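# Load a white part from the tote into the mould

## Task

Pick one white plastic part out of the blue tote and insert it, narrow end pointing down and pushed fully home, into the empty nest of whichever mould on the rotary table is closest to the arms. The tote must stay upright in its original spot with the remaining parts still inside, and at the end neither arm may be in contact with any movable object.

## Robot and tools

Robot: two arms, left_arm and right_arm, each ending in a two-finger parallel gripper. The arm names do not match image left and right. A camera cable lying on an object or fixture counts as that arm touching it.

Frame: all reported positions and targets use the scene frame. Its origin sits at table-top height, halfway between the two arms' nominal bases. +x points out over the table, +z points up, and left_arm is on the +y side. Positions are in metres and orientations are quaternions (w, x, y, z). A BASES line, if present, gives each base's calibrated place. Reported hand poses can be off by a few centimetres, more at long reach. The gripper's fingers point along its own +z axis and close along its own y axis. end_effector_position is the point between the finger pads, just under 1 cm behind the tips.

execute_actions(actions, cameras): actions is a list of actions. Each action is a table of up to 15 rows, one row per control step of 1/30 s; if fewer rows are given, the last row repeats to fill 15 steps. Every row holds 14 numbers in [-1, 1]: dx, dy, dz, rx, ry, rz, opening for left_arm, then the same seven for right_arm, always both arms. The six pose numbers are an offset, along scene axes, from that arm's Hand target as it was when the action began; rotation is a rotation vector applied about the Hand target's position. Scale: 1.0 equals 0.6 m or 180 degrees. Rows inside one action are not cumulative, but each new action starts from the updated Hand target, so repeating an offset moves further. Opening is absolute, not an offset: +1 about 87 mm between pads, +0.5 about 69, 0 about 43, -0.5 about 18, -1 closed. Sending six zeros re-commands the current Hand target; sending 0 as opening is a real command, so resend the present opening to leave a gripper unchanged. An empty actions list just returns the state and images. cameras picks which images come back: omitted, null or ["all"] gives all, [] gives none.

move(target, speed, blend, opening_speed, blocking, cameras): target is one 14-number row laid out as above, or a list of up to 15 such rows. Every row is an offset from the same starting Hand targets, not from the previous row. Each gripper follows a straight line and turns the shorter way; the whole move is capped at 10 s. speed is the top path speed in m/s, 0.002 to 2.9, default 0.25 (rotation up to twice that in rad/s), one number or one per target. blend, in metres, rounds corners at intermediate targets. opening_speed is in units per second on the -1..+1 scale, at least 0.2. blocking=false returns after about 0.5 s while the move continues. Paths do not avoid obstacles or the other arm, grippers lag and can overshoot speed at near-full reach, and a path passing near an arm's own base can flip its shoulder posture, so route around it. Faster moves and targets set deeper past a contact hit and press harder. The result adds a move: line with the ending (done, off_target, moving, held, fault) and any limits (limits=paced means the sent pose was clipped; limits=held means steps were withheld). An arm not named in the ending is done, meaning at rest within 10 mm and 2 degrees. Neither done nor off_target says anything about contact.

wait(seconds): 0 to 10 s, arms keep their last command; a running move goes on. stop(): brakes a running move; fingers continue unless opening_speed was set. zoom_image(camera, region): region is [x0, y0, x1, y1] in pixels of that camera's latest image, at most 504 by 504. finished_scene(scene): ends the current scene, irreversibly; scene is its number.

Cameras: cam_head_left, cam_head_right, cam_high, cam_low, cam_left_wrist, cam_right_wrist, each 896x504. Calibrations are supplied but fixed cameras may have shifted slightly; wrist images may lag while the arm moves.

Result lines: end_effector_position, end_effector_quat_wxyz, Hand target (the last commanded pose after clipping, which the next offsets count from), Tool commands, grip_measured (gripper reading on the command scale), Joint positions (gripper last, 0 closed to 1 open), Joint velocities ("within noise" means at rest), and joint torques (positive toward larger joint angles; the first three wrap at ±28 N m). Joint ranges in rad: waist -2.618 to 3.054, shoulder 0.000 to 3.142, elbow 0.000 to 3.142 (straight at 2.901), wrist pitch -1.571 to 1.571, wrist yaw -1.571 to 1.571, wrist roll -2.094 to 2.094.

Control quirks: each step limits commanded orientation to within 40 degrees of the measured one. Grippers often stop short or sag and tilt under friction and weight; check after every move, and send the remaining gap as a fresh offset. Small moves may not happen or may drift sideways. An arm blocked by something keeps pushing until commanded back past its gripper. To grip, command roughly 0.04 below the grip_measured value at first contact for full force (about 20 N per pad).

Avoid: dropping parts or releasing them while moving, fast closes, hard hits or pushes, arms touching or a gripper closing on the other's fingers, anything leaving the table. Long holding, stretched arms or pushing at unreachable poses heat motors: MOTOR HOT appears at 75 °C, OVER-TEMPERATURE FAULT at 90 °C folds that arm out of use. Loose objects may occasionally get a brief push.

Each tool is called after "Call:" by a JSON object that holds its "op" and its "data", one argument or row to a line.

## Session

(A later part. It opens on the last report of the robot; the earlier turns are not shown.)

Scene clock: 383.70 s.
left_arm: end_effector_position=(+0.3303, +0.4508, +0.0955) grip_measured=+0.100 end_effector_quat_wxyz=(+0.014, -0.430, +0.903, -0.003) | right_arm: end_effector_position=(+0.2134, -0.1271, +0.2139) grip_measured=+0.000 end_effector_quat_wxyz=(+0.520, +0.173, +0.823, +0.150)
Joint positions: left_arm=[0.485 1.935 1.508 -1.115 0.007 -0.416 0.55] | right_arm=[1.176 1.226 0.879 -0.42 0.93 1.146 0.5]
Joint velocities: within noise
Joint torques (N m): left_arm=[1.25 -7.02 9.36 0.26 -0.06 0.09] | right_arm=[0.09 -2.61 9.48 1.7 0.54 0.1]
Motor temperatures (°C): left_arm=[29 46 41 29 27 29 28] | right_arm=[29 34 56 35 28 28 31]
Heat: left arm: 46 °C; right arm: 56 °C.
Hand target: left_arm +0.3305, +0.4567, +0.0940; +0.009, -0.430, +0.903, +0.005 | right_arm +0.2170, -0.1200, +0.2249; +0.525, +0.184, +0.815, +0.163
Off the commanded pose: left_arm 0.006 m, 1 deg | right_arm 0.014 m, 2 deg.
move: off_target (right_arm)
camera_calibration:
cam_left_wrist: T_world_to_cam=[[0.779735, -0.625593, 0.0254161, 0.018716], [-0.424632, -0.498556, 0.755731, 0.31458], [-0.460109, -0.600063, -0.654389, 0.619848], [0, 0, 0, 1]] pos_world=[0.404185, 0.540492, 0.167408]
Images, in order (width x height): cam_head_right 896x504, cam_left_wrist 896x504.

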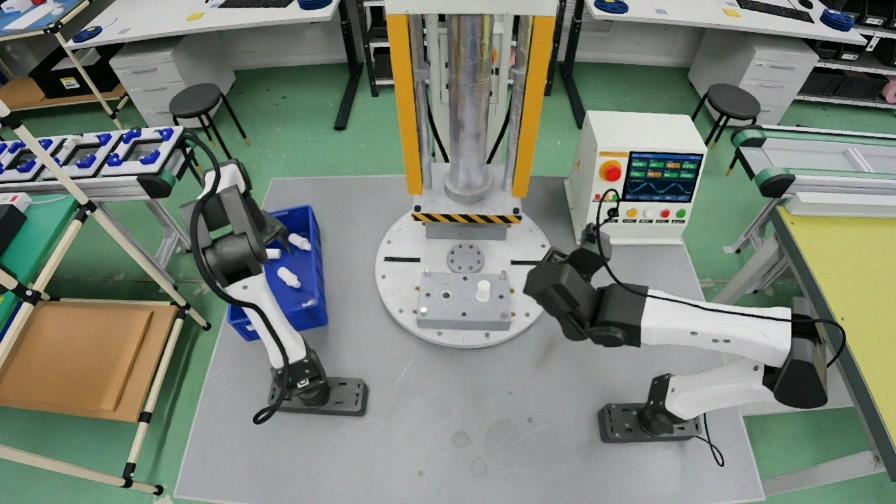

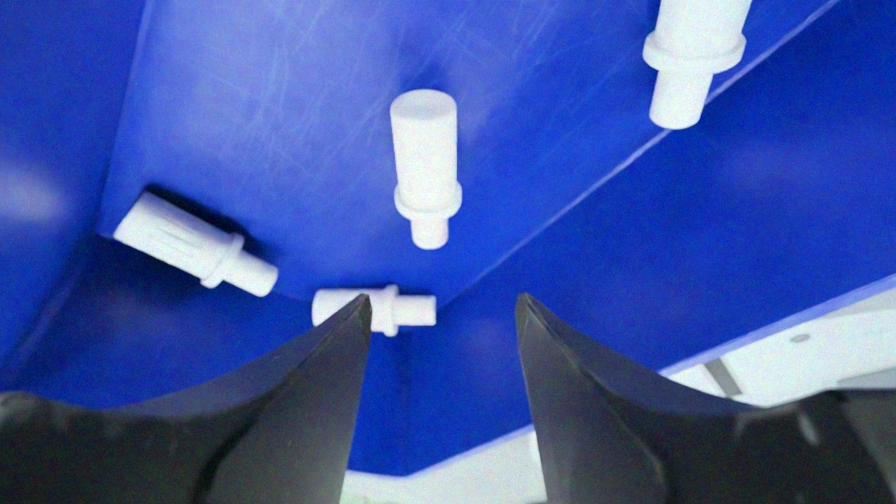

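Call:
{"op": "move", "data": {
  "target": [
    [-0.004,0.002,0,0.129,-0.105,0,0.1,0,0,0,0,0,0,0],
    [-0.004,0.002,-0.1,0.129,-0.105,0,0.1,0,0,0,0,0,0,0]
  ],
  "speed": 0.12,
  "cameras": ["cam_left_wrist","cam_head_right"]
}}

Scene clock: 395.50 s.
left_arm: end_effector_position=(+0.3270, +0.4567, +0.0383) grip_measured=+0.100 end_effector_quat_wxyz=(+0.241, -0.413, +0.872, +0.107) | right_arm: end_effector_position=(+0.2134, -0.1271, +0.2139) grip_measured=+0.000 end_effector_quat_wxyz=(+0.520, +0.173, +0.823, +0.150)
Joint positions: left_arm=[0.377 1.626 0.828 -0.295 -0.245 -0.46 0.55] | right_arm=[1.176 1.226 0.879 -0.42 0.93 1.146 0.5]
Joint velocities: within noise
Joint torques (N m): left_arm=[0.09 -5.05 6.56 1.38 -0.26 -0.06] | right_arm=[0.03 -2.48 9.55 1.69 0.54 0.1]
Motor temperatures (°C): left_arm=[29 44 42 29 27 29 28] | right_arm=[29 34 56 36 28 28 31]
Heat: left arm: 44 °C; right arm: 56 °C.
Hand target: left_arm +0.3282, +0.4579, +0.0341; +0.242, -0.414, +0.870, +0.115 | right_arm +0.2170, -0.1200, +0.2249; +0.525, +0.184, +0.815, +0.163
Off the commanded pose: left_arm 0.005 m, 1 deg | right_arm 0.014 m, 2 deg.
move: off_target (right_arm)
camera_calibration:
cam_left_wrist: T_world_to_cam=[[0.772288, -0.634913, 0.0213788, 0.0332768], [-0.602709, -0.721649, 0.340535, 0.535387], [-0.200782, -0.275876, -0.939989, 0.362516], [0, 0, 0, 1]] pos_world=[0.36977, 0.507499, 0.157732]
Images, in order (width x height): cam_head_right 896x504, cam_left_wrist 896x504.

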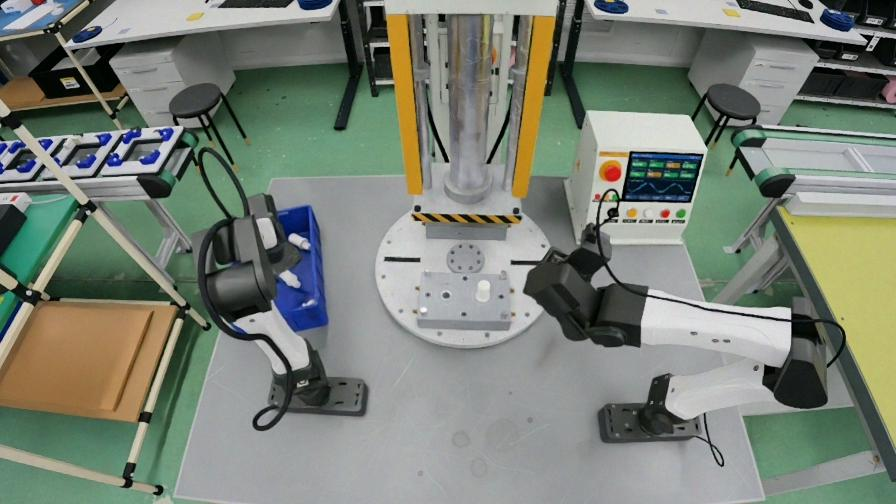

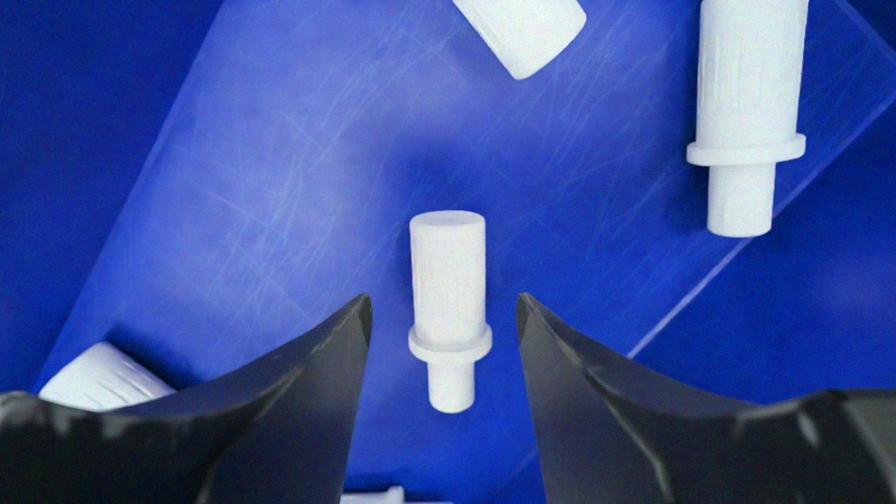

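Call:
{"op": "move", "data": {
  "target": [0,0,-0.03,0,0,0,0.1,0,0,0,0,0,0,0],
  "speed": 0.05,
  "cameras": []
}}

Call:
{"op": "move", "data": {
  "target": [0,0,0,0,0,0,-0.5,0,0,0,0,0,0,0],
  "opening_speed": 0.5,
  "cameras": ["cam_left_wrist"]
}}

Scene clock: 402.93 s.
left_arm: end_effector_position=(+0.3282, +0.4572, +0.0213) grip_measured=+0.100 end_effector_quat_wxyz=(+0.242, -0.413, +0.872, +0.107) | right_arm: end_effector_position=(+0.2134, -0.1271, +0.2139) grip_measured=+0.000 end_effector_quat_wxyz=(+0.520, +0.173, +0.823, +0.150)
Joint positions: left_arm=[0.377 1.67 0.794 -0.214 -0.245 -0.46 0.55] | right_arm=[1.176 1.226 0.879 -0.42 0.93 1.146 0.5]
Joint velocities: within noise
Joint torques (N m): left_arm=[0.08 -5.01 6.06 1.41 -0.28 -0.06] | right_arm=[-0.01 -2.52 9.46 1.73 0.55 0.08]
Motor temperatures (°C): left_arm=[29 43 41 30 27 29 28] | right_arm=[29 34 56 36 28 28 31]
Heat: left arm: 43 °C; right arm: 56 °C.
Hand target: left_arm +0.3282, +0.4579, +0.0160; +0.242, -0.414, +0.870, +0.115 | right_arm +0.2170, -0.1200, +0.2249; +0.525, +0.184, +0.815, +0.163
Off the commanded pose: left_arm 0.005 m, 1 deg | right_arm 0.014 m, 2 deg.
move: off_target (right_arm)
No camera images: "cameras" was empty.

Scene clock: 404.33 s.
left_arm: end_effector_position=(+0.3282, +0.4573, +0.0213) grip_measured=-0.345 end_effector_quat_wxyz=(+0.242, -0.413, +0.871, +0.107) | right_arm: end_effector_position=(+0.2134, -0.1271, +0.2139) grip_measured=+0.000 end_effector_quat_wxyz=(+0.520, +0.173, +0.823, +0.150)
Joint positions: left_arm=[0.377 1.67 0.794 -0.213 -0.245 -0.46 0.327] | right_arm=[1.176 1.226 0.879 -0.42 0.93 1.146 0.5]
Joint velocities: within noise
Joint torques (N m): left_arm=[0.08 -5.05 6.04 1.4 -0.26 -0.06] | right_arm=[0.02 -2.55 9.42 1.71 0.54 0.08]
Motor temperatures (°C): left_arm=[29 42 41 30 27 29 28] | right_arm=[29 34 56 36 28 28 31]
Heat: left arm: 42 °C; right arm: 56 °C.
Hand target: left_arm +0.3281, +0.4578, +0.0160; +0.242, -0.414, +0.870, +0.115 | right_arm +0.2170, -0.1200, +0.2249; +0.525, +0.184, +0.815, +0.163
Off the commanded pose: left_arm 0.005 m, 1 deg | right_arm 0.014 m, 2 deg.
move: off_target (right_arm)
camera_calibration:
cam_left_wrist: T_world_to_cam=[[0.772298, -0.63485, 0.022855, 0.0330196], [-0.603684, -0.722232, 0.337559, 0.542973], [-0.197793, -0.274493, -0.941027, 0.345335], [0, 0, 0, 1]] pos_world=[0.370588, 0.507908, 0.14093]
Images, in order (width x height): cam_left_wrist 896x504.

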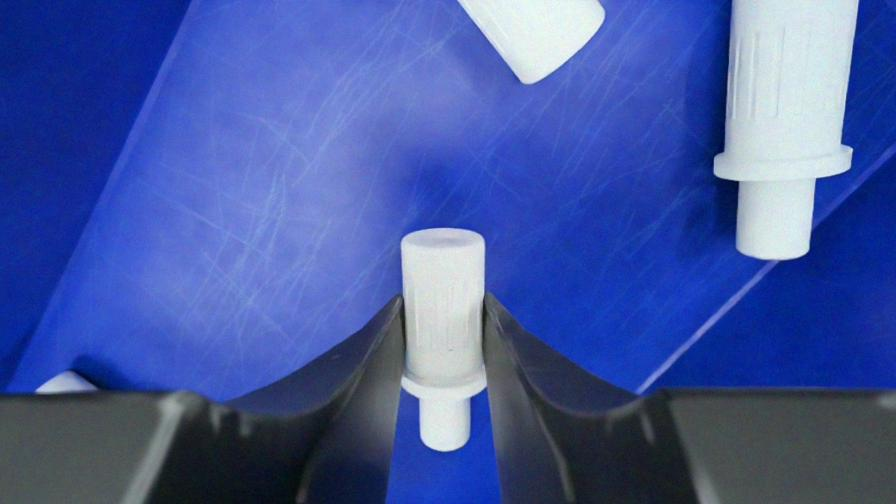

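Call:
{"op": "move", "data": {
  "target": [
    [0,0,0.3,0,0,0,-0.5,0,0,0,0,0,0,0],
    [0.337,-0.263,0.3,0,0,-0.283,-0.5,0,0,0,0,0,0,0],
    [0.337,-0.263,0.06,0,0,-0.283,-0.5,0,0,0,0,0,0,0]
  ],
  "speed": 0.2,
  "cameras": ["cam_left_wrist","cam_head_right","cam_high","cam_low"]
}}

Scene clock: 441.37 s.
left_arm: end_effector_position=(+0.5272, +0.3039, +0.0586) grip_measured=-0.345 end_effector_quat_wxyz=(+0.266, -0.008, +0.964, +0.005) | right_arm: end_effector_position=(+0.2134, -0.1271, +0.2139) grip_measured=+0.000 end_effector_quat_wxyz=(+0.520, +0.173, +0.823, +0.150)
Joint positions: left_arm=[-0.019 2.156 1.627 -0.503 -0.029 -0.04 0.327] | right_arm=[1.176 1.226 0.879 -0.42 0.93 1.146 0.5]
Joint velocities: within noise
Joint torques (N m): left_arm=[0.38 -9.55 7.71 1.47 0.21 0.1] | right_arm=[0.03 -2.48 9.54 1.71 0.53 0.11]
Motor temperatures (°C): left_arm=[29 40 42 32 27 29 29] | right_arm=[29 34 56 36 28 28 31]
Heat: left arm: 42 °C; right arm: 56 °C.
Hand target: left_arm +0.5303, +0.3001, +0.0520; +0.268, +0.000, +0.963, +0.000 | right_arm +0.2170, -0.1200, +0.2249; +0.525, +0.184, +0.815, +0.163
Off the commanded pose: left_arm 0.008 m, 1 deg | right_arm 0.014 m, 2 deg.
move: off_target (right_arm)
camera_calibration:
cam_left_wrist: T_world_to_cam=[[0.0191823, -0.999802, 0.00533406, 0.290075], [-0.942105, -0.0162885, 0.334922, 0.503681], [-0.334768, -0.0114498, -0.942231, 0.37004], [0, 0, 0, 1]] pos_world=[0.592834, 0.302459, 0.178422]
Images, in order (width x height): cam_head_right 896x504, cam_high 896x504, cam_low 896x504, cam_left_wrist 896x504.

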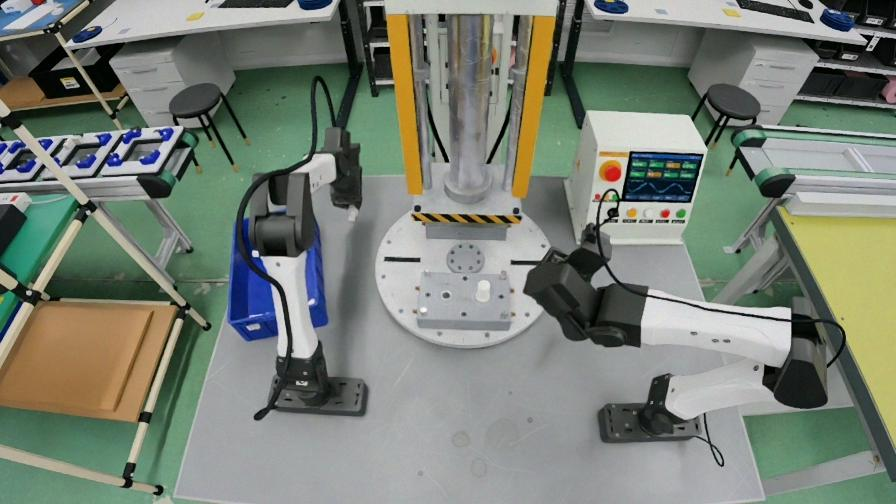

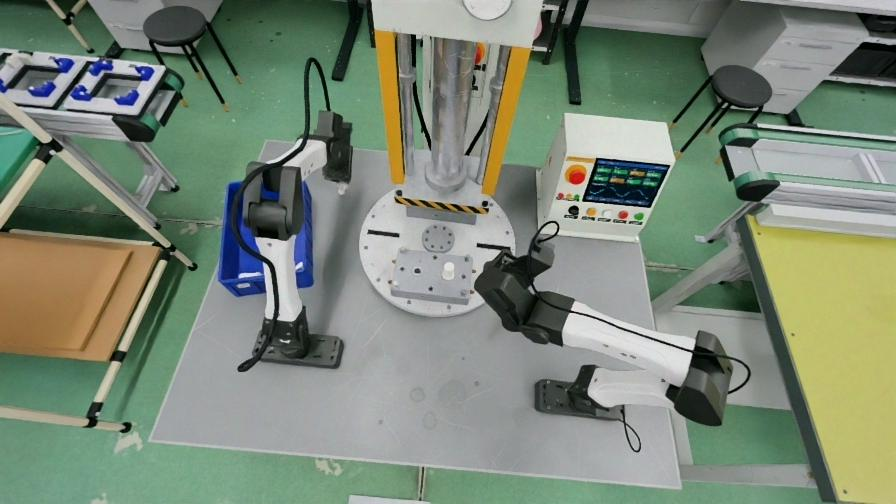

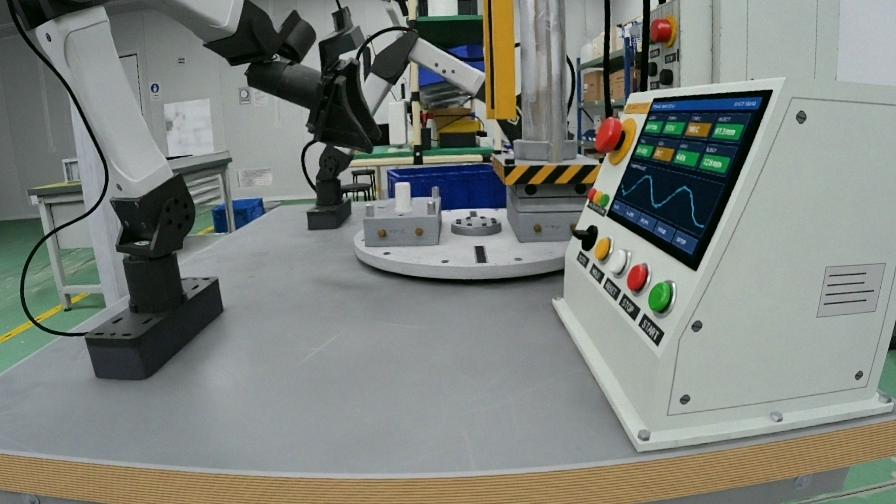

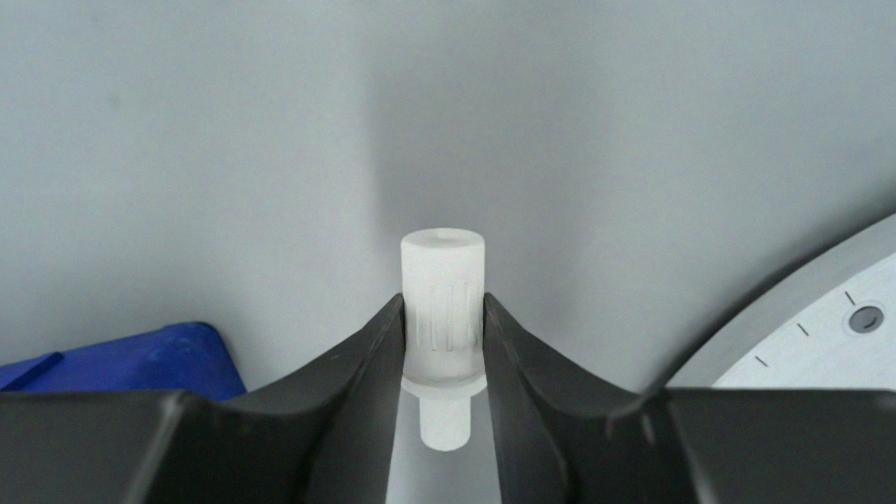

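Call:
{"op": "move", "data": {
  "target": [0,0,-0.062,0,0,0,-0.5,0,0,0,0,0,0,0],
  "speed": 0.06,
  "cameras": []
}}

Call:
{"op": "move", "data": {
  "target": [0,0,-0.008,0,0,0,-0.5,0,0,0,0,0,0,0],
  "speed": 0.02,
  "cameras": ["cam_left_wrist"]
}}

Scene clock: 448.03 s.
left_arm: end_effector_position=(+0.5296, +0.3037, +0.0256) grip_measured=-0.345 end_effector_quat_wxyz=(+0.270, -0.008, +0.963, +0.004) | right_arm: end_effector_position=(+0.2134, -0.1271, +0.2139) grip_measured=+0.000 end_effector_quat_wxyz=(+0.520, +0.173, +0.823, +0.150)
Joint positions: left_arm=[-0.019 2.203 1.56 -0.381 -0.029 -0.04 0.327] | right_arm=[1.176 1.226 0.879 -0.42 0.93 1.146 0.5]
Joint velocities: within noise
Joint torques (N m): left_arm=[0.38 -9.28 7.05 1.55 0.21 0.1] | right_arm=[-0.08 -2.47 9.54 1.7 0.51 0.09]
Motor temperatures (°C): left_arm=[29 41 42 32 27 29 29] | right_arm=[29 34 57 36 28 28 31]
Heat: left arm: 42 °C; right arm: 57 °C.
Hand target: left_arm +0.5304, +0.3001, +0.0149; +0.268, +0.000, +0.963, +0.000 | right_arm +0.2170, -0.1200, +0.2249; +0.525, +0.184, +0.815, +0.163
Off the commanded pose: left_arm 0.011 m, 1 deg | right_arm 0.014 m, 2 deg.
move: off_target (left_arm, right_arm)
No camera images: "cameras" was empty.

Scene clock: 448.90 s.
left_arm: end_effector_position=(+0.5310, +0.3037, +0.0249) grip_measured=-0.345 end_effector_quat_wxyz=(+0.275, -0.008, +0.962, +0.004) | right_arm: end_effector_position=(+0.2134, -0.1271, +0.2139) grip_measured=+0.000 end_effector_quat_wxyz=(+0.520, +0.173, +0.823, +0.150)
Joint positions: left_arm=[-0.019 2.203 1.553 -0.366 -0.029 -0.04 0.327] | right_arm=[1.176 1.226 0.879 -0.42 0.93 1.146 0.5]
Joint velocities: within noise
Joint torques (N m): left_arm=[0.38 -8.75 6.86 1.56 0.2 0.1] | right_arm=[-0.02 -2.54 9.44 1.7 0.54 0.11]
Motor temperatures (°C): left_arm=[29 41 42 32 27 29 29] | right_arm=[29 34 57 36 28 28 31]
Heat: left arm: 42 °C; right arm: 57 °C.
Hand target: left_arm +0.5304, +0.3001, +0.0101; +0.268, +0.000, +0.963, +0.000 | right_arm +0.2170, -0.1200, +0.2249; +0.525, +0.184, +0.815, +0.163
Off the commanded pose: left_arm 0.015 m, 1 deg | right_arm 0.014 m, 2 deg.
move: off_target (left_arm, right_arm)
camera_calibration:
cam_left_wrist: T_world_to_cam=[[0.0188397, -0.999801, 0.00649452, 0.290144], [-0.947852, -0.0157931, 0.318319, 0.521988], [-0.318153, -0.0121529, -0.947962, 0.33108], [0, 0, 0, 1]] pos_world=[0.594635, 0.302354, 0.145808]
Images, in order (width x height): cam_left_wrist 896x504.

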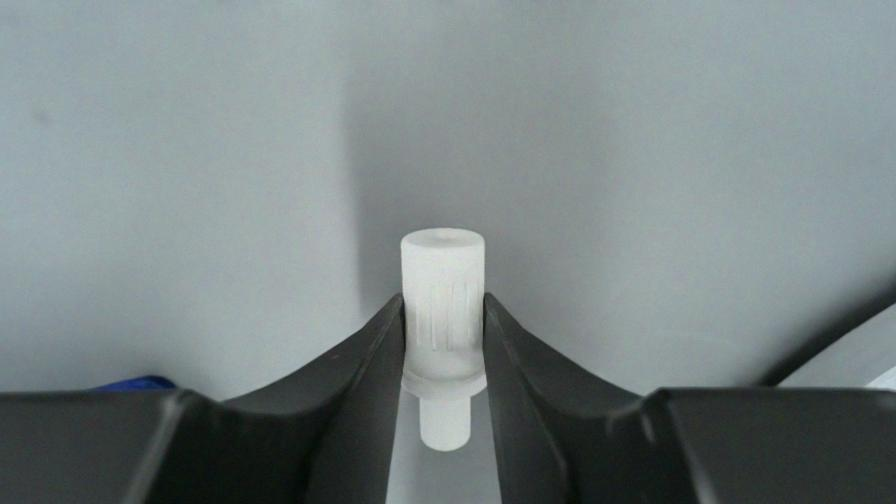

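Call:
{"op": "move", "data": {
  "target": [0,0,-0.008,0,0,0,-0.5,0,0,0,0,0,0,0],
  "speed": 0.02,
  "cameras": ["cam_high"]
}}

Call:
{"op": "zoom_image", "data": {
  "camera": "cam_high",
  "region": [280, 100, 400, 240]
}}

Scene clock: 454.10 s.
left_arm: end_effector_position=(+0.5313, +0.3037, +0.0194) grip_measured=-0.345 end_effector_quat_wxyz=(+0.274, -0.008, +0.962, +0.004) | right_arm: end_effector_position=(+0.2134, -0.1271, +0.2139) grip_measured=+0.000 end_effector_quat_wxyz=(+0.520, +0.173, +0.823, +0.150)
Joint positions: left_arm=[-0.019 2.213 1.547 -0.351 -0.029 -0.04 0.327] | right_arm=[1.176 1.226 0.879 -0.42 0.93 1.146 0.5]
Joint velocities: within noise
Joint torques (N m): left_arm=[0.38 -8.92 6.71 1.59 0.21 0.1] | right_arm=[0.12 -2.43 9.47 1.7 0.55 0.09]
Motor temperatures (°C): left_arm=[29 42 42 32 27 29 29] | right_arm=[29 34 57 36 28 28 31]
Heat: left arm: 42 °C; right arm: 57 °C.
Hand target: left_arm +0.5304, +0.3001, +0.0053; +0.268, +0.000, +0.963, +0.000 | right_arm +0.2170, -0.1200, +0.2249; +0.525, +0.184, +0.815, +0.163
Off the commanded pose: left_arm 0.015 m, 1 deg | right_arm 0.014 m, 2 deg.
move: off_target (left_arm, right_arm)
Images, in order (width x height): cam_high 896x504.

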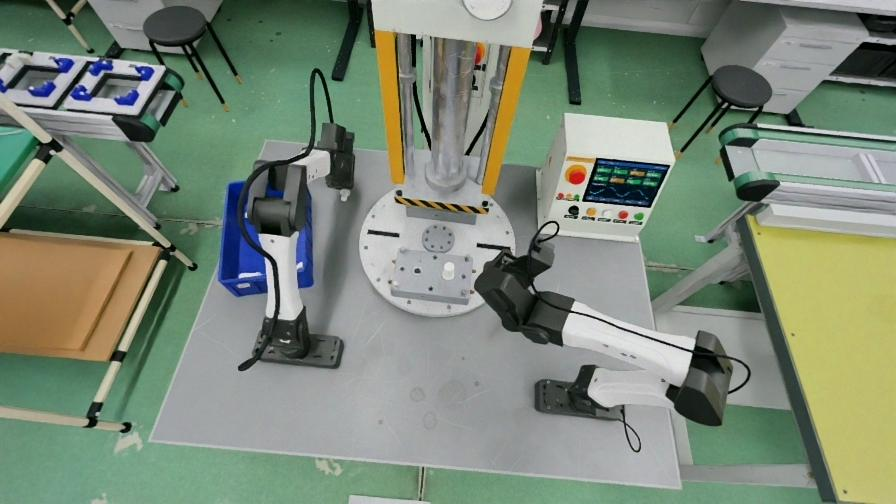

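Scaled by 3.600 from the camera's 896x504 image, which has a finer 1280x720 frame.

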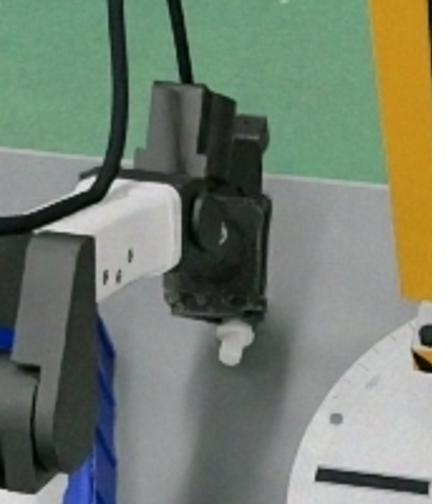

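Call:
{"op": "move", "data": {
  "target": [0,0,-0.006,0,0,0,-0.5,0,0,0,0,0,0,0],
  "speed": 0.02,
  "cameras": []
}}

Call:
{"op": "move", "data": {
  "target": [0,0,-0.006,0,0,0,-0.5,0,0,0,0,0,0,0],
  "speed": 0.02,
  "cameras": ["cam_left_wrist"]
}}

Scene clock: 461.70 s.
left_arm: end_effector_position=(+0.5330, +0.3035, +0.0193) grip_measured=-0.345 end_effector_quat_wxyz=(+0.278, -0.008, +0.960, +0.004) | right_arm: end_effector_position=(+0.2134, -0.1271, +0.2139) grip_measured=+0.000 end_effector_quat_wxyz=(+0.520, +0.173, +0.823, +0.150)
Joint positions: left_arm=[-0.019 2.213 1.543 -0.337 -0.028 -0.04 0.327] | right_arm=[1.176 1.226 0.879 -0.42 0.93 1.146 0.5]
Joint velocities: within noise
Joint torques (N m): left_arm=[0.35 -8.54 6.58 1.54 0.2 0.1] | right_arm=[-0.03 -2.47 9.44 1.7 0.53 0.09]
Motor temperatures (°C): left_arm=[29 43 42 33 27 29 29] | right_arm=[29 34 57 36 28 28 31]
Heat: left arm: 43 °C; right arm: 57 °C.
Hand target: left_arm +0.5304, +0.3001, +0.0017; +0.268, +0.000, +0.963, +0.000 | right_arm +0.2170, -0.1200, +0.2249; +0.525, +0.184, +0.815, +0.163
Off the commanded pose: left_arm 0.018 m, 2 deg | right_arm 0.014 m, 2 deg.
move: off_target (left_arm, right_arm)
No camera images: "cameras" was empty.

Scene clock: 462.53 s.
left_arm: end_effector_position=(+0.5354, +0.3035, +0.0191) grip_measured=-0.345 end_effector_quat_wxyz=(+0.284, -0.008, +0.959, +0.004) | right_arm: end_effector_position=(+0.2134, -0.1271, +0.2139) grip_measured=+0.000 end_effector_quat_wxyz=(+0.520, +0.173, +0.823, +0.150)
Joint positions: left_arm=[-0.019 2.215 1.54 -0.322 -0.028 -0.04 0.327] | right_arm=[1.176 1.226 0.879 -0.42 0.93 1.146 0.5]
Joint velocities: within noise
Joint torques (N m): left_arm=[0.4 -8.25 6.28 1.53 0.2 0.1] | right_arm=[0.01 -2.51 9.47 1.69 0.53 0.09]
Motor temperatures (°C): left_arm=[29 43 42 33 27 29 29] | right_arm=[29 34 57 36 28 28 31]
Heat: left arm: 43 °C; right arm: 57 °C.
Hand target: left_arm +0.5303, +0.3001, -0.0019; +0.268, +0.000, +0.963, +0.000 | right_arm +0.2170, -0.1200, +0.2249; +0.525, +0.184, +0.815, +0.163
Off the commanded pose: left_arm 0.022 m, 2 deg | right_arm 0.014 m, 2 deg.
move: off_target (left_arm, right_arm)
camera_calibration:
cam_left_wrist: T_world_to_cam=[[0.0184815, -0.999799, 0.00776698, 0.290065], [-0.953753, -0.0152982, 0.300202, 0.53129], [-0.300022, -0.012956, -0.953844, 0.317601], [0, 0, 0, 1]] pos_world=[0.596646, 0.302249, 0.141195]
Images, in order (width x height): cam_left_wrist 896x504.

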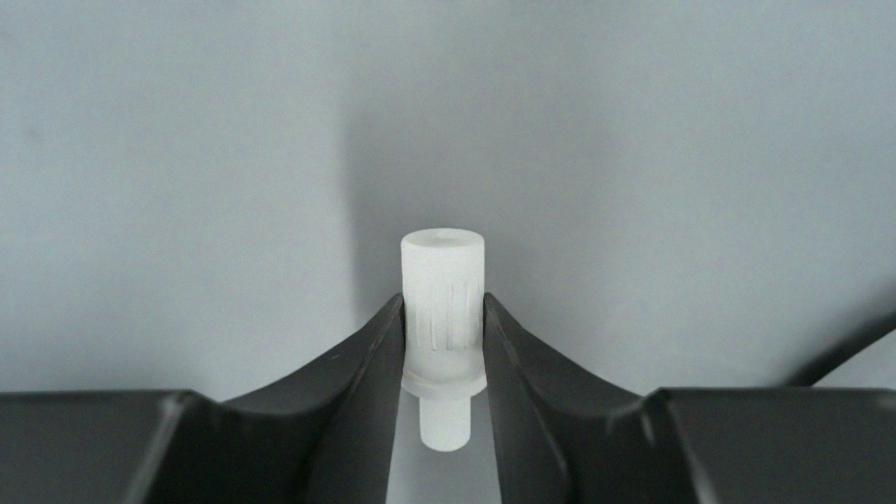

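Call:
{"op": "move", "data": {
  "target": [0.005,0,0.014,0,0,0,-0.5,0,0,0,0,0,0,0],
  "speed": 0.04,
  "cameras": []
}}

Call:
{"op": "move", "data": {
  "target": [0,0,0,0,0,0,0.1,0,0,0,0,0,0,0],
  "opening_speed": 0.3,
  "cameras": ["cam_left_wrist"]
}}

Scene clock: 468.70 s.
left_arm: end_effector_position=(+0.5354, +0.3035, +0.0191) grip_measured=-0.345 end_effector_quat_wxyz=(+0.284, -0.008, +0.959, +0.004) | right_arm: end_effector_position=(+0.2134, -0.1271, +0.2139) grip_measured=+0.000 end_effector_quat_wxyz=(+0.520, +0.173, +0.823, +0.150)
Joint positions: left_arm=[-0.019 2.215 1.54 -0.322 -0.028 -0.04 0.327] | right_arm=[1.176 1.226 0.879 -0.42 0.93 1.146 0.5]
Joint velocities: within noise
Joint torques (N m): left_arm=[0.4 -8.43 9.26 1.17 0.2 0.1] | right_arm=[-0.01 -2.47 9.44 1.69 0.52 0.11]
Motor temperatures (°C): left_arm=[29 43 42 33 27 29 29] | right_arm=[29 34 57 36 28 28 31]
Heat: left arm: 43 °C; right arm: 57 °C.
Hand target: left_arm +0.5334, +0.3001, +0.0065; +0.268, +0.000, +0.963, +0.000 | right_arm +0.2170, -0.1200, +0.2249; +0.525, +0.184, +0.815, +0.163
Off the commanded pose: left_arm 0.013 m, 2 deg | right_arm 0.014 m, 2 deg.
move: off_target (left_arm, right_arm)
No camera images: "cameras" was empty.

Scene clock: 470.90 s.
left_arm: end_effector_position=(+0.5326, +0.3030, +0.0143) grip_measured=+0.100 end_effector_quat_wxyz=(+0.276, -0.007, +0.961, +0.002) | right_arm: end_effector_position=(+0.2134, -0.1271, +0.2139) grip_measured=+0.000 end_effector_quat_wxyz=(+0.520, +0.173, +0.823, +0.150)
Joint positions: left_arm=[-0.019 2.223 1.54 -0.329 -0.025 -0.04 0.55] | right_arm=[1.176 1.226 0.879 -0.42 0.93 1.146 0.5]
Joint velocities: within noise
Joint torques (N m): left_arm=[0.4 -9.02 9.32 1.22 0.17 0.11] | right_arm=[0.02 -2.45 9.4 1.73 0.52 0.1]
Motor temperatures (°C): left_arm=[29 43 42 33 27 29 29] | right_arm=[29 34 57 36 28 28 31]
Heat: left arm: 43 °C; right arm: 57 °C.
Hand target: left_arm +0.5333, +0.3001, +0.0064; +0.268, +0.000, +0.963, +0.000 | right_arm +0.2170, -0.1200, +0.2249; +0.525, +0.184, +0.815, +0.163
Off the commanded pose: left_arm 0.008 m, 1 deg | right_arm 0.014 m, 2 deg.
move: off_target (right_arm)
camera_calibration:
cam_left_wrist: T_world_to_cam=[[0.0169998, -0.999809, 0.00960101, 0.290452], [-0.948921, -0.0131073, 0.315241, 0.526596], [-0.315055, -0.0144696, -0.948963, 0.32056], [0, 0, 0, 1]] pos_world=[0.595754, 0.301938, 0.135406]
Images, in order (width x height): cam_left_wrist 896x504.

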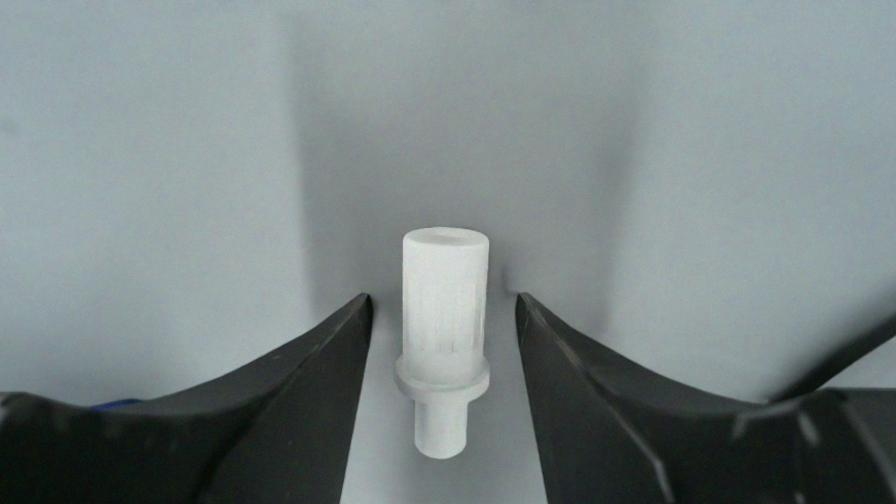

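Call:
{"op": "move", "data": {
  "target": [
    [0,0,0.05,0,0,0,0.1,0,0,0,0,0,0,0],
    [0.026,0,0.12,0,0.183,0,0.1,0,0,0,0,0,0,0]
  ],
  "speed": 0.15,
  "cameras": ["cam_left_wrist"]
}}

Scene clock: 479.00 s.
left_arm: end_effector_position=(+0.5482, +0.3001, +0.0809) grip_measured=+0.100 end_effector_quat_wxyz=(+0.122, -0.004, +0.993, +0.001) | right_arm: end_effector_position=(+0.2134, -0.1271, +0.2139) grip_measured=+0.000 end_effector_quat_wxyz=(+0.520, +0.173, +0.823, +0.150)
Joint positions: left_arm=[-0.019 2.741 2.841 -1.426 -0.011 -0.039 0.55] | right_arm=[1.176 1.226 0.879 -0.42 0.93 1.146 0.5]
Joint velocities: within noise
Joint torques (N m): left_arm=[1.01 -11.89 9.74 0.66 0.25 0.11] | right_arm=[0.02 -2.5 9.46 1.69 0.54 0.09]
Motor temperatures (°C): left_arm=[29 43 42 32 27 29 29] | right_arm=[29 34 57 36 28 28 31]
Heat: left arm: 43 °C; right arm: 57 °C.
Hand target: left_arm +0.5490, +0.3001, +0.0784; -0.016, +0.000, +1.000, +0.000 | right_arm +0.2170, -0.1200, +0.2249; +0.525, +0.184, +0.815, +0.163
Off the commanded pose: left_arm 0.003 m, 16 deg | right_arm 0.014 m, 2 deg.
elbow stopped short (left arm): the move would have taken joint 3 (elbow) straighter than the controller allows.
move: off_target (left_arm, right_arm)
camera_calibration:
cam_left_wrist: T_world_to_cam=[[0.0130527, -0.999887, 0.00741192, 0.288963], [-0.804637, -0.00610265, 0.593736, 0.416645], [-0.593624, -0.0137138, -0.804626, 0.529491], [0, 0, 0, 1]] pos_world=[0.645794, 0.298734, 0.176523]
Images, in order (width x height): cam_left_wrist 896x504.

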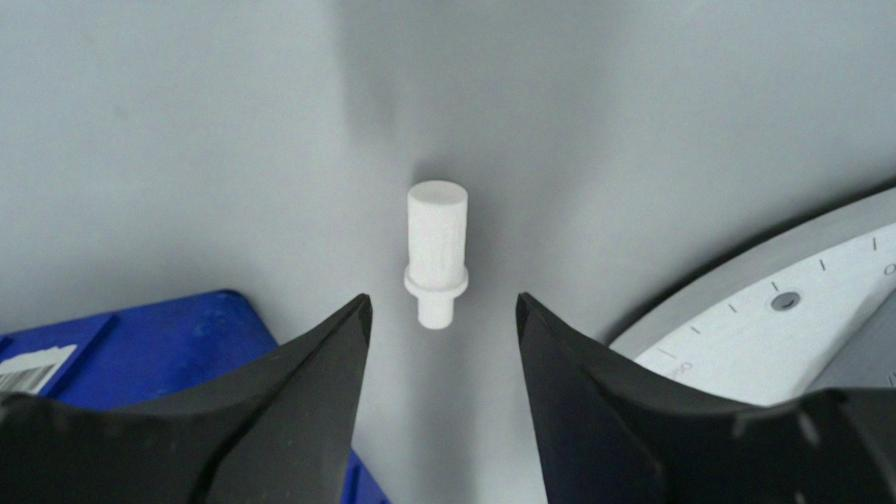

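Call:
{"op": "move", "data": {
  "target": [
    [-0.018,0,-0.04,0,-0.183,0,0.1,0,0,0,0,0,0,0],
    [-0.018,0,-0.108,0,-0.183,0,0.1,0,0,0,0,0,0,0]
  ],
  "speed": 0.12,
  "cameras": ["cam_left_wrist"]
}}

Scene clock: 500.73 s.
left_arm: end_effector_position=(+0.5372, +0.3004, +0.0187) grip_measured=+0.100 end_effector_quat_wxyz=(+0.266, -0.005, +0.964, -0.004) | right_arm: end_effector_position=(+0.2134, -0.1271, +0.2139) grip_measured=+0.000 end_effector_quat_wxyz=(+0.520, +0.173, +0.823, +0.150)
Joint positions: left_arm=[-0.019 2.247 1.61 -0.395 -0.011 -0.038 0.55] | right_arm=[1.176 1.226 0.879 -0.42 0.93 1.146 0.5]
Joint velocities: within noise
Joint torques (N m): left_arm=[0.44 -10.59 6.78 1.49 0.02 0.09] | right_arm=[0.01 -2.43 9.55 1.69 0.54 0.1]
Motor temperatures (°C): left_arm=[29 51 44 31 27 29 28] | right_arm=[29 34 57 36 28 28 31]
Heat: left arm: 51 °C; right arm: 57 °C.
Hand target: left_arm +0.5381, +0.3002, +0.0136; +0.268, +0.000, +0.963, +0.000 | right_arm +0.2170, -0.1200, +0.2249; +0.525, +0.184, +0.815, +0.163
Off the commanded pose: left_arm 0.005 m, 1 deg | right_arm 0.014 m, 2 deg.
move: off_target (right_arm)
camera_calibration:
cam_left_wrist: T_world_to_cam=[[0.00851514, -0.999761, 0.0201537, 0.292086], [-0.941922, -0.00125271, 0.335828, 0.521892], [-0.335723, -0.0218429, -0.941708, 0.339362], [0, 0, 0, 1]] pos_world=[0.603026, 0.300082, 0.138427]
Images, in order (width x height): cam_left_wrist 896x504.

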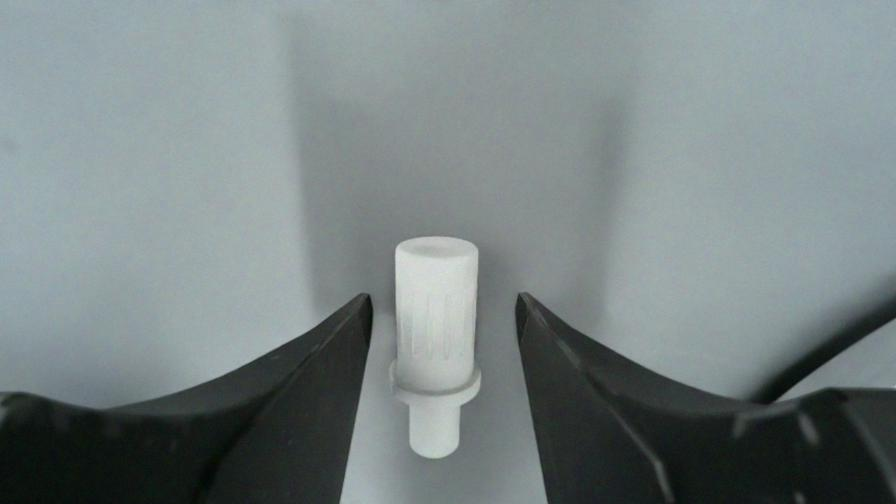

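Call:
{"op": "move", "data": {
  "target": [0,0,0,0,0,0,-0.5,0,0,0,0,0,0,0],
  "opening_speed": 0.5,
  "cameras": []
}}

Call:
{"op": "move", "data": {
  "target": [
    [0,0,0.05,0,0,0,-0.5,0,0,0,0,0,0,0],
    [-0.133,0.015,0.05,0,0,0,-0.5,0,0,0,0,0,0,0],
    [-0.133,0.015,0.003,0,0,0,-0.5,0,0,0,0,0,0,0]
  ],
  "speed": 0.1,
  "cameras": ["cam_left_wrist"]
}}

Scene clock: 507.30 s.
left_arm: end_effector_position=(+0.5374, +0.3004, +0.0187) grip_measured=-0.345 end_effector_quat_wxyz=(+0.266, -0.005, +0.964, -0.004) | right_arm: end_effector_position=(+0.2134, -0.1271, +0.2139) grip_measured=+0.000 end_effector_quat_wxyz=(+0.520, +0.173, +0.823, +0.150)
Joint positions: left_arm=[-0.019 2.247 1.61 -0.394 -0.011 -0.038 0.327] | right_arm=[1.176 1.226 0.879 -0.42 0.93 1.146 0.5]
Joint velocities: within noise
Joint torques (N m): left_arm=[0.4 -10.59 6.8 1.49 0.02 0.09] | right_arm=[0.05 -2.44 9.54 1.7 0.53 0.1]
Motor temperatures (°C): left_arm=[29 52 44 32 27 29 28] | right_arm=[29 34 57 36 28 28 31]
Heat: left arm: 52 °C; right arm: 57 °C.
Hand target: left_arm +0.5381, +0.3002, +0.0136; +0.268, +0.000, +0.963, +0.000 | right_arm +0.2170, -0.1200, +0.2249; +0.525, +0.184, +0.815, +0.163
Off the commanded pose: left_arm 0.005 m, 1 deg | right_arm 0.014 m, 2 deg.
move: off_target (right_arm)
No camera images: "cameras" was empty.

Scene clock: 509.50 s.
left_arm: end_effector_position=(+0.4570, +0.3056, +0.0203) grip_measured=-0.345 end_effector_quat_wxyz=(+0.265, -0.001, +0.964, -0.002) | right_arm: end_effector_position=(+0.2134, -0.1271, +0.2139) grip_measured=+0.000 end_effector_quat_wxyz=(+0.520, +0.173, +0.823, +0.150)
Joint positions: left_arm=[-0.014 1.973 1.178 -0.239 -0.011 -0.026 0.327] | right_arm=[1.176 1.226 0.879 -0.42 0.93 1.146 0.5]
Joint velocities: within noise
Joint torques (N m): left_arm=[1.36 -8.13 6.39 1.51 0.11 0.11] | right_arm=[-0.09 -2.52 9.52 1.68 0.54 0.09]
Motor temperatures (°C): left_arm=[29 52 44 32 27 29 29] | right_arm=[29 34 57 36 28 28 31]
Heat: left arm: 52 °C; right arm: 57 °C.
Hand target: left_arm +0.4585, +0.3092, +0.0155; +0.268, +0.000, +0.963, +0.000 | right_arm +0.2170, -0.1200, +0.2249; +0.525, +0.184, +0.815, +0.163
Off the commanded pose: left_arm 0.006 m, 0 deg | right_arm 0.014 m, 2 deg.
move: off_target (right_arm)
camera_calibration:
cam_left_wrist: T_world_to_cam=[[0.00295377, -0.999899, 0.0138797, 0.300605], [-0.941533, 0.00189541, 0.336916, 0.444591], [-0.336909, -0.0140633, -0.941432, 0.312278], [0, 0, 0, 1]] pos_world=[0.522918, 0.304123, 0.140026]
Images, in order (width x height): cam_left_wrist 896x504.

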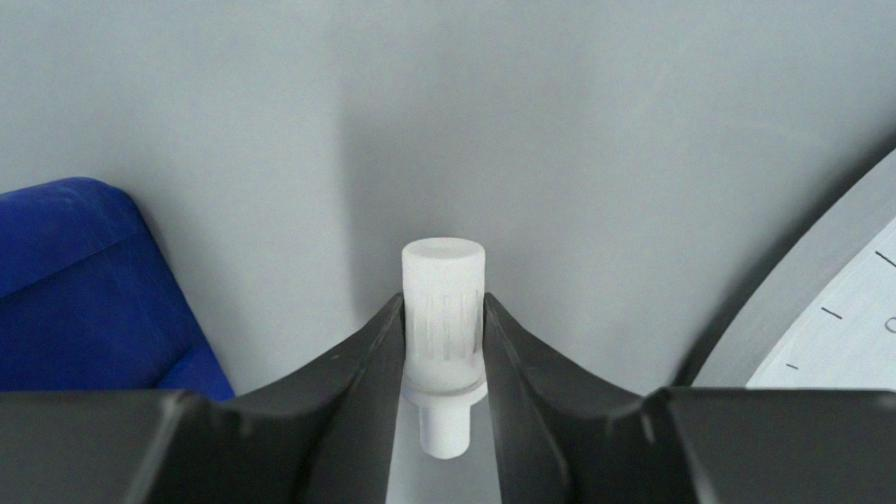

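Call:
{"op": "move", "data": {
  "target": [0,0,-0.008,0,0,0,-0.5,0,0,0,0,0,0,0],
  "speed": 0.02,
  "cameras": []
}}

Call:
{"op": "move", "data": {
  "target": [0,0,0.003,0,0,0,0.1,0,0,0,0,0,0,0],
  "opening_speed": 0.3,
  "cameras": ["cam_left_wrist"]
}}

Call:
{"op": "move", "data": {
  "target": [
    [0,0,0.05,0,0,0,0.1,0,0,0,0,0,0,0],
    [0.02,0,0.12,0,0.183,0,0.1,0,0,0,0,0,0,0]
  ],
  "speed": 0.15,
  "cameras": ["cam_left_wrist"]
}}

Scene clock: 516.30 s.
left_arm: end_effector_position=(+0.4579, +0.3055, +0.0193) grip_measured=-0.345 end_effector_quat_wxyz=(+0.269, -0.001, +0.963, -0.002) | right_arm: end_effector_position=(+0.2134, -0.1271, +0.2139) grip_measured=+0.000 end_effector_quat_wxyz=(+0.520, +0.173, +0.823, +0.150)
Joint positions: left_arm=[-0.014 1.973 1.17 -0.222 -0.011 -0.026 0.327] | right_arm=[1.176 1.226 0.879 -0.42 0.93 1.146 0.5]
Joint velocities: within noise
Joint torques (N m): left_arm=[1.35 -7.43 6.41 1.56 0.12 0.11] | right_arm=[0.05 -2.37 9.61 1.71 0.51 0.09]
Motor temperatures (°C): left_arm=[29 50 43 33 27 29 29] | right_arm=[29 34 57 36 28 28 31]
Heat: left arm: 50 °C; right arm: 57 °C.
Hand target: left_arm +0.4584, +0.3092, +0.0107; +0.268, +0.000, +0.963, +0.000 | right_arm +0.2170, -0.1200, +0.2249; +0.525, +0.184, +0.815, +0.162
Off the commanded pose: left_arm 0.009 m, 0 deg | right_arm 0.014 m, 2 deg.
move: off_target (right_arm)
No camera images: "cameras" was empty.

Scene clock: 518.50 s.
left_arm: end_effector_position=(+0.4579, +0.3055, +0.0193) grip_measured=+0.100 end_effector_quat_wxyz=(+0.269, -0.001, +0.963, -0.002) | right_arm: end_effector_position=(+0.2134, -0.1271, +0.2139) grip_measured=+0.000 end_effector_quat_wxyz=(+0.520, +0.173, +0.823, +0.150)
Joint positions: left_arm=[-0.014 1.973 1.17 -0.222 -0.011 -0.026 0.55] | right_arm=[1.176 1.226 0.879 -0.42 0.93 1.146 0.5]
Joint velocities: within noise
Joint torques (N m): left_arm=[1.36 -7.72 6.64 1.49 0.11 0.1] | right_arm=[0.03 -2.58 9.44 1.69 0.53 0.13]
Motor temperatures (°C): left_arm=[29 50 43 33 27 29 29] | right_arm=[29 34 57 36 28 28 31]
Heat: left arm: 50 °C; right arm: 57 °C.
Hand target: left_arm +0.4584, +0.3092, +0.0125; +0.268, +0.000, +0.963, +0.000 | right_arm +0.2170, -0.1200, +0.2249; +0.525, +0.184, +0.815, +0.162
Off the commanded pose: left_arm 0.008 m, 0 deg | right_arm 0.014 m, 2 deg.
move: off_target (right_arm)
camera_calibration:
cam_left_wrist: T_world_to_cam=[[0.00283729, -0.999895, 0.0142213, 0.300621], [-0.94447, 0.00199348, 0.328593, 0.447255], [-0.328587, -0.0143639, -0.944365, 0.307994], [0, 0, 0, 1]] pos_world=[0.522769, 0.304121, 0.139619]
Images, in order (width x height): cam_left_wrist 896x504.

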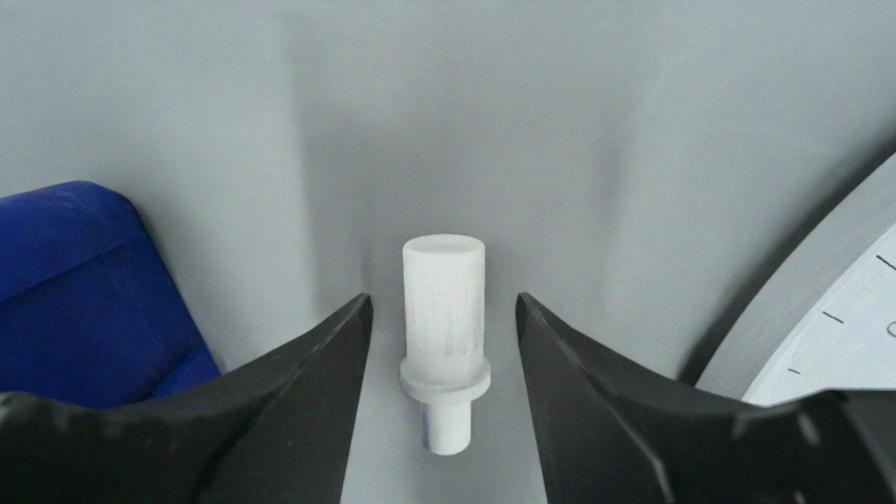

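Scene clock: 521.67 s.
left_arm: end_effector_position=(+0.4698, +0.3070, +0.0912) grip_measured=+0.100 end_effector_quat_wxyz=(-0.007, -0.001, +1.000, +0.005) | right_arm: end_effector_position=(+0.2134, -0.1271, +0.2139) grip_measured=+0.000 end_effector_quat_wxyz=(+0.520, +0.173, +0.823, +0.150)
Joint positions: left_arm=[-0.01 2.554 2.503 -1.534 -0.01 -0.024 0.55] | right_arm=[1.176 1.226 0.879 -0.42 0.93 1.146 0.5]
Joint velocities: within noise
Joint torques (N m): left_arm=[1.37 -10.13 9.52 0.18 0.22 0.1] | right_arm=[0.06 -2.48 9.52 1.7 0.53 0.08]
Motor temperatures (°C): left_arm=[29 49 44 32 27 29 29] | right_arm=[29 34 57 36 28 28 31]
Heat: left arm: 49 °C; right arm: 57 °C.
Hand target: left_arm +0.4703, +0.3091, +0.0844; -0.016, +0.000, +1.000, +0.000 | right_arm +0.2170, -0.1200, +0.2249; +0.525, +0.184, +0.815, +0.162
Off the commanded pose: left_arm 0.007 m, 1 deg | right_arm 0.014 m, 2 deg.
move: off_target (right_arm)
camera_calibration:
cam_left_wrist: T_world_to_cam=[[0.00783413, -0.999965, -0.00286796, 0.300323], [-0.626631, -0.00714431, 0.779283, 0.247267], [-0.779277, -0.00430786, -0.626665, 0.559413], [0, 0, 0, 1]] pos_world=[0.58853, 0.304489, 0.158735]
Images, in order (width x height): cam_left_wrist 896x504.

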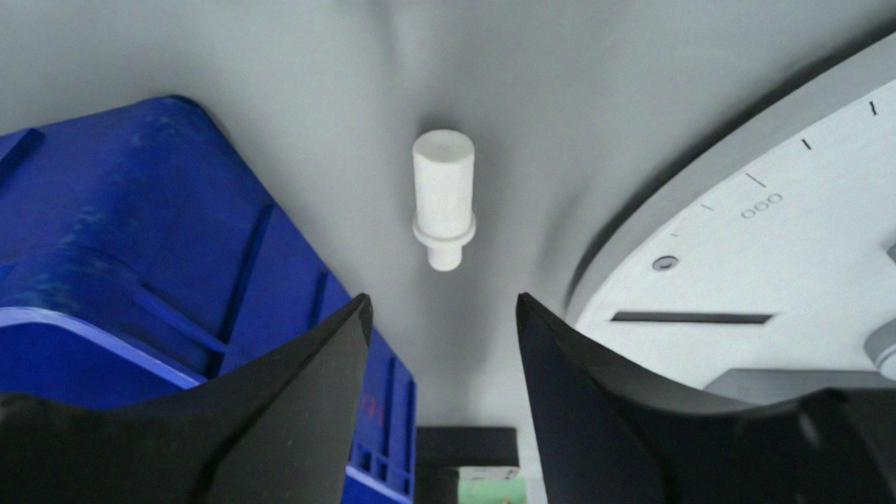

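Call:
{"op": "move", "data": {
  "target": [-0.006,0,-0.12,0,0,0,0.1,0,0,0,0,0,0,0],
  "speed": 0.08,
  "cameras": ["cam_left_wrist","cam_high"]
}}

Scene clock: 531.40 s.
left_arm: end_effector_position=(+0.4651, +0.3072, +0.0131) grip_measured=+0.100 end_effector_quat_wxyz=(-0.021, +0.000, +1.000, +0.006) | right_arm: end_effector_position=(+0.2134, -0.1271, +0.2139) grip_measured=+0.000 end_effector_quat_wxyz=(+0.520, +0.173, +0.823, +0.150)
Joint positions: left_arm=[-0.01 2.554 2.187 -1.246 -0.01 -0.023 0.55] | right_arm=[1.176 1.226 0.879 -0.42 0.93 1.146 0.5]
Joint velocities: within noise
Joint torques (N m): left_arm=[1.33 -12.81 6.11 0.4 0.22 0.1] | right_arm=[-0.03 -2.45 9.54 1.72 0.53 0.08]
Motor temperatures (°C): left_arm=[29 49 45 31 27 29 29] | right_arm=[29 34 58 36 28 28 31]
Heat: left arm: 49 °C; right arm: 58 °C.
Hand target: left_arm +0.4668, +0.3091, +0.0124; -0.016, +0.000, +1.000, +0.000 | right_arm +0.2170, -0.1200, +0.2249; +0.525, +0.184, +0.815, +0.162
Off the commanded pose: left_arm 0.003 m, 1 deg | right_arm 0.014 m, 2 deg.
move: off_target (right_arm)
camera_calibration:
cam_left_wrist: T_world_to_cam=[[0.0073662, -0.999966, -0.00375347, 0.300458], [-0.603806, -0.00743989, 0.797097, 0.294483], [-0.797097, -0.0036052, -0.60384, 0.514623], [0, 0, 0, 1]] pos_world=[0.585802, 0.304494, 0.0771463]
Images, in order (width x height): cam_high 896x504, cam_left_wrist 896x504.

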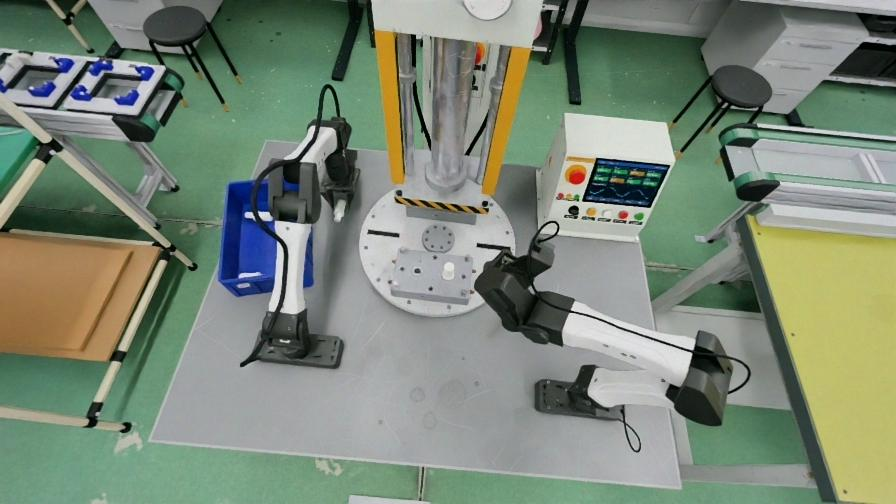

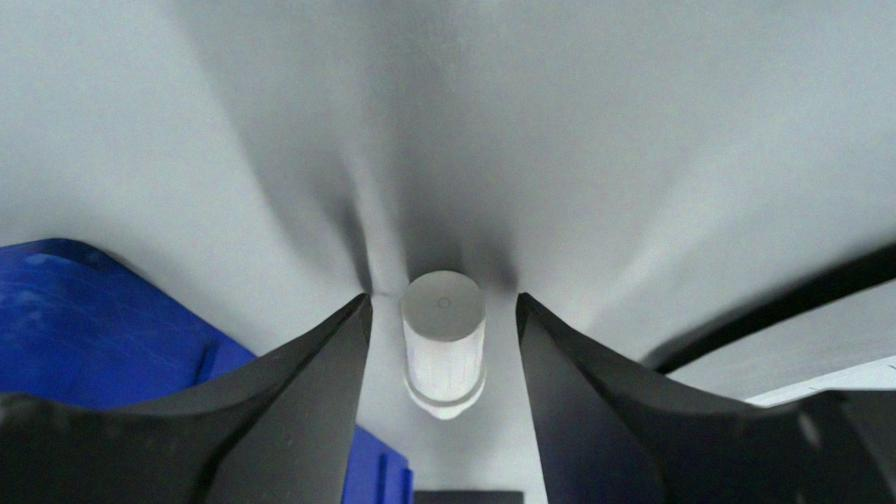

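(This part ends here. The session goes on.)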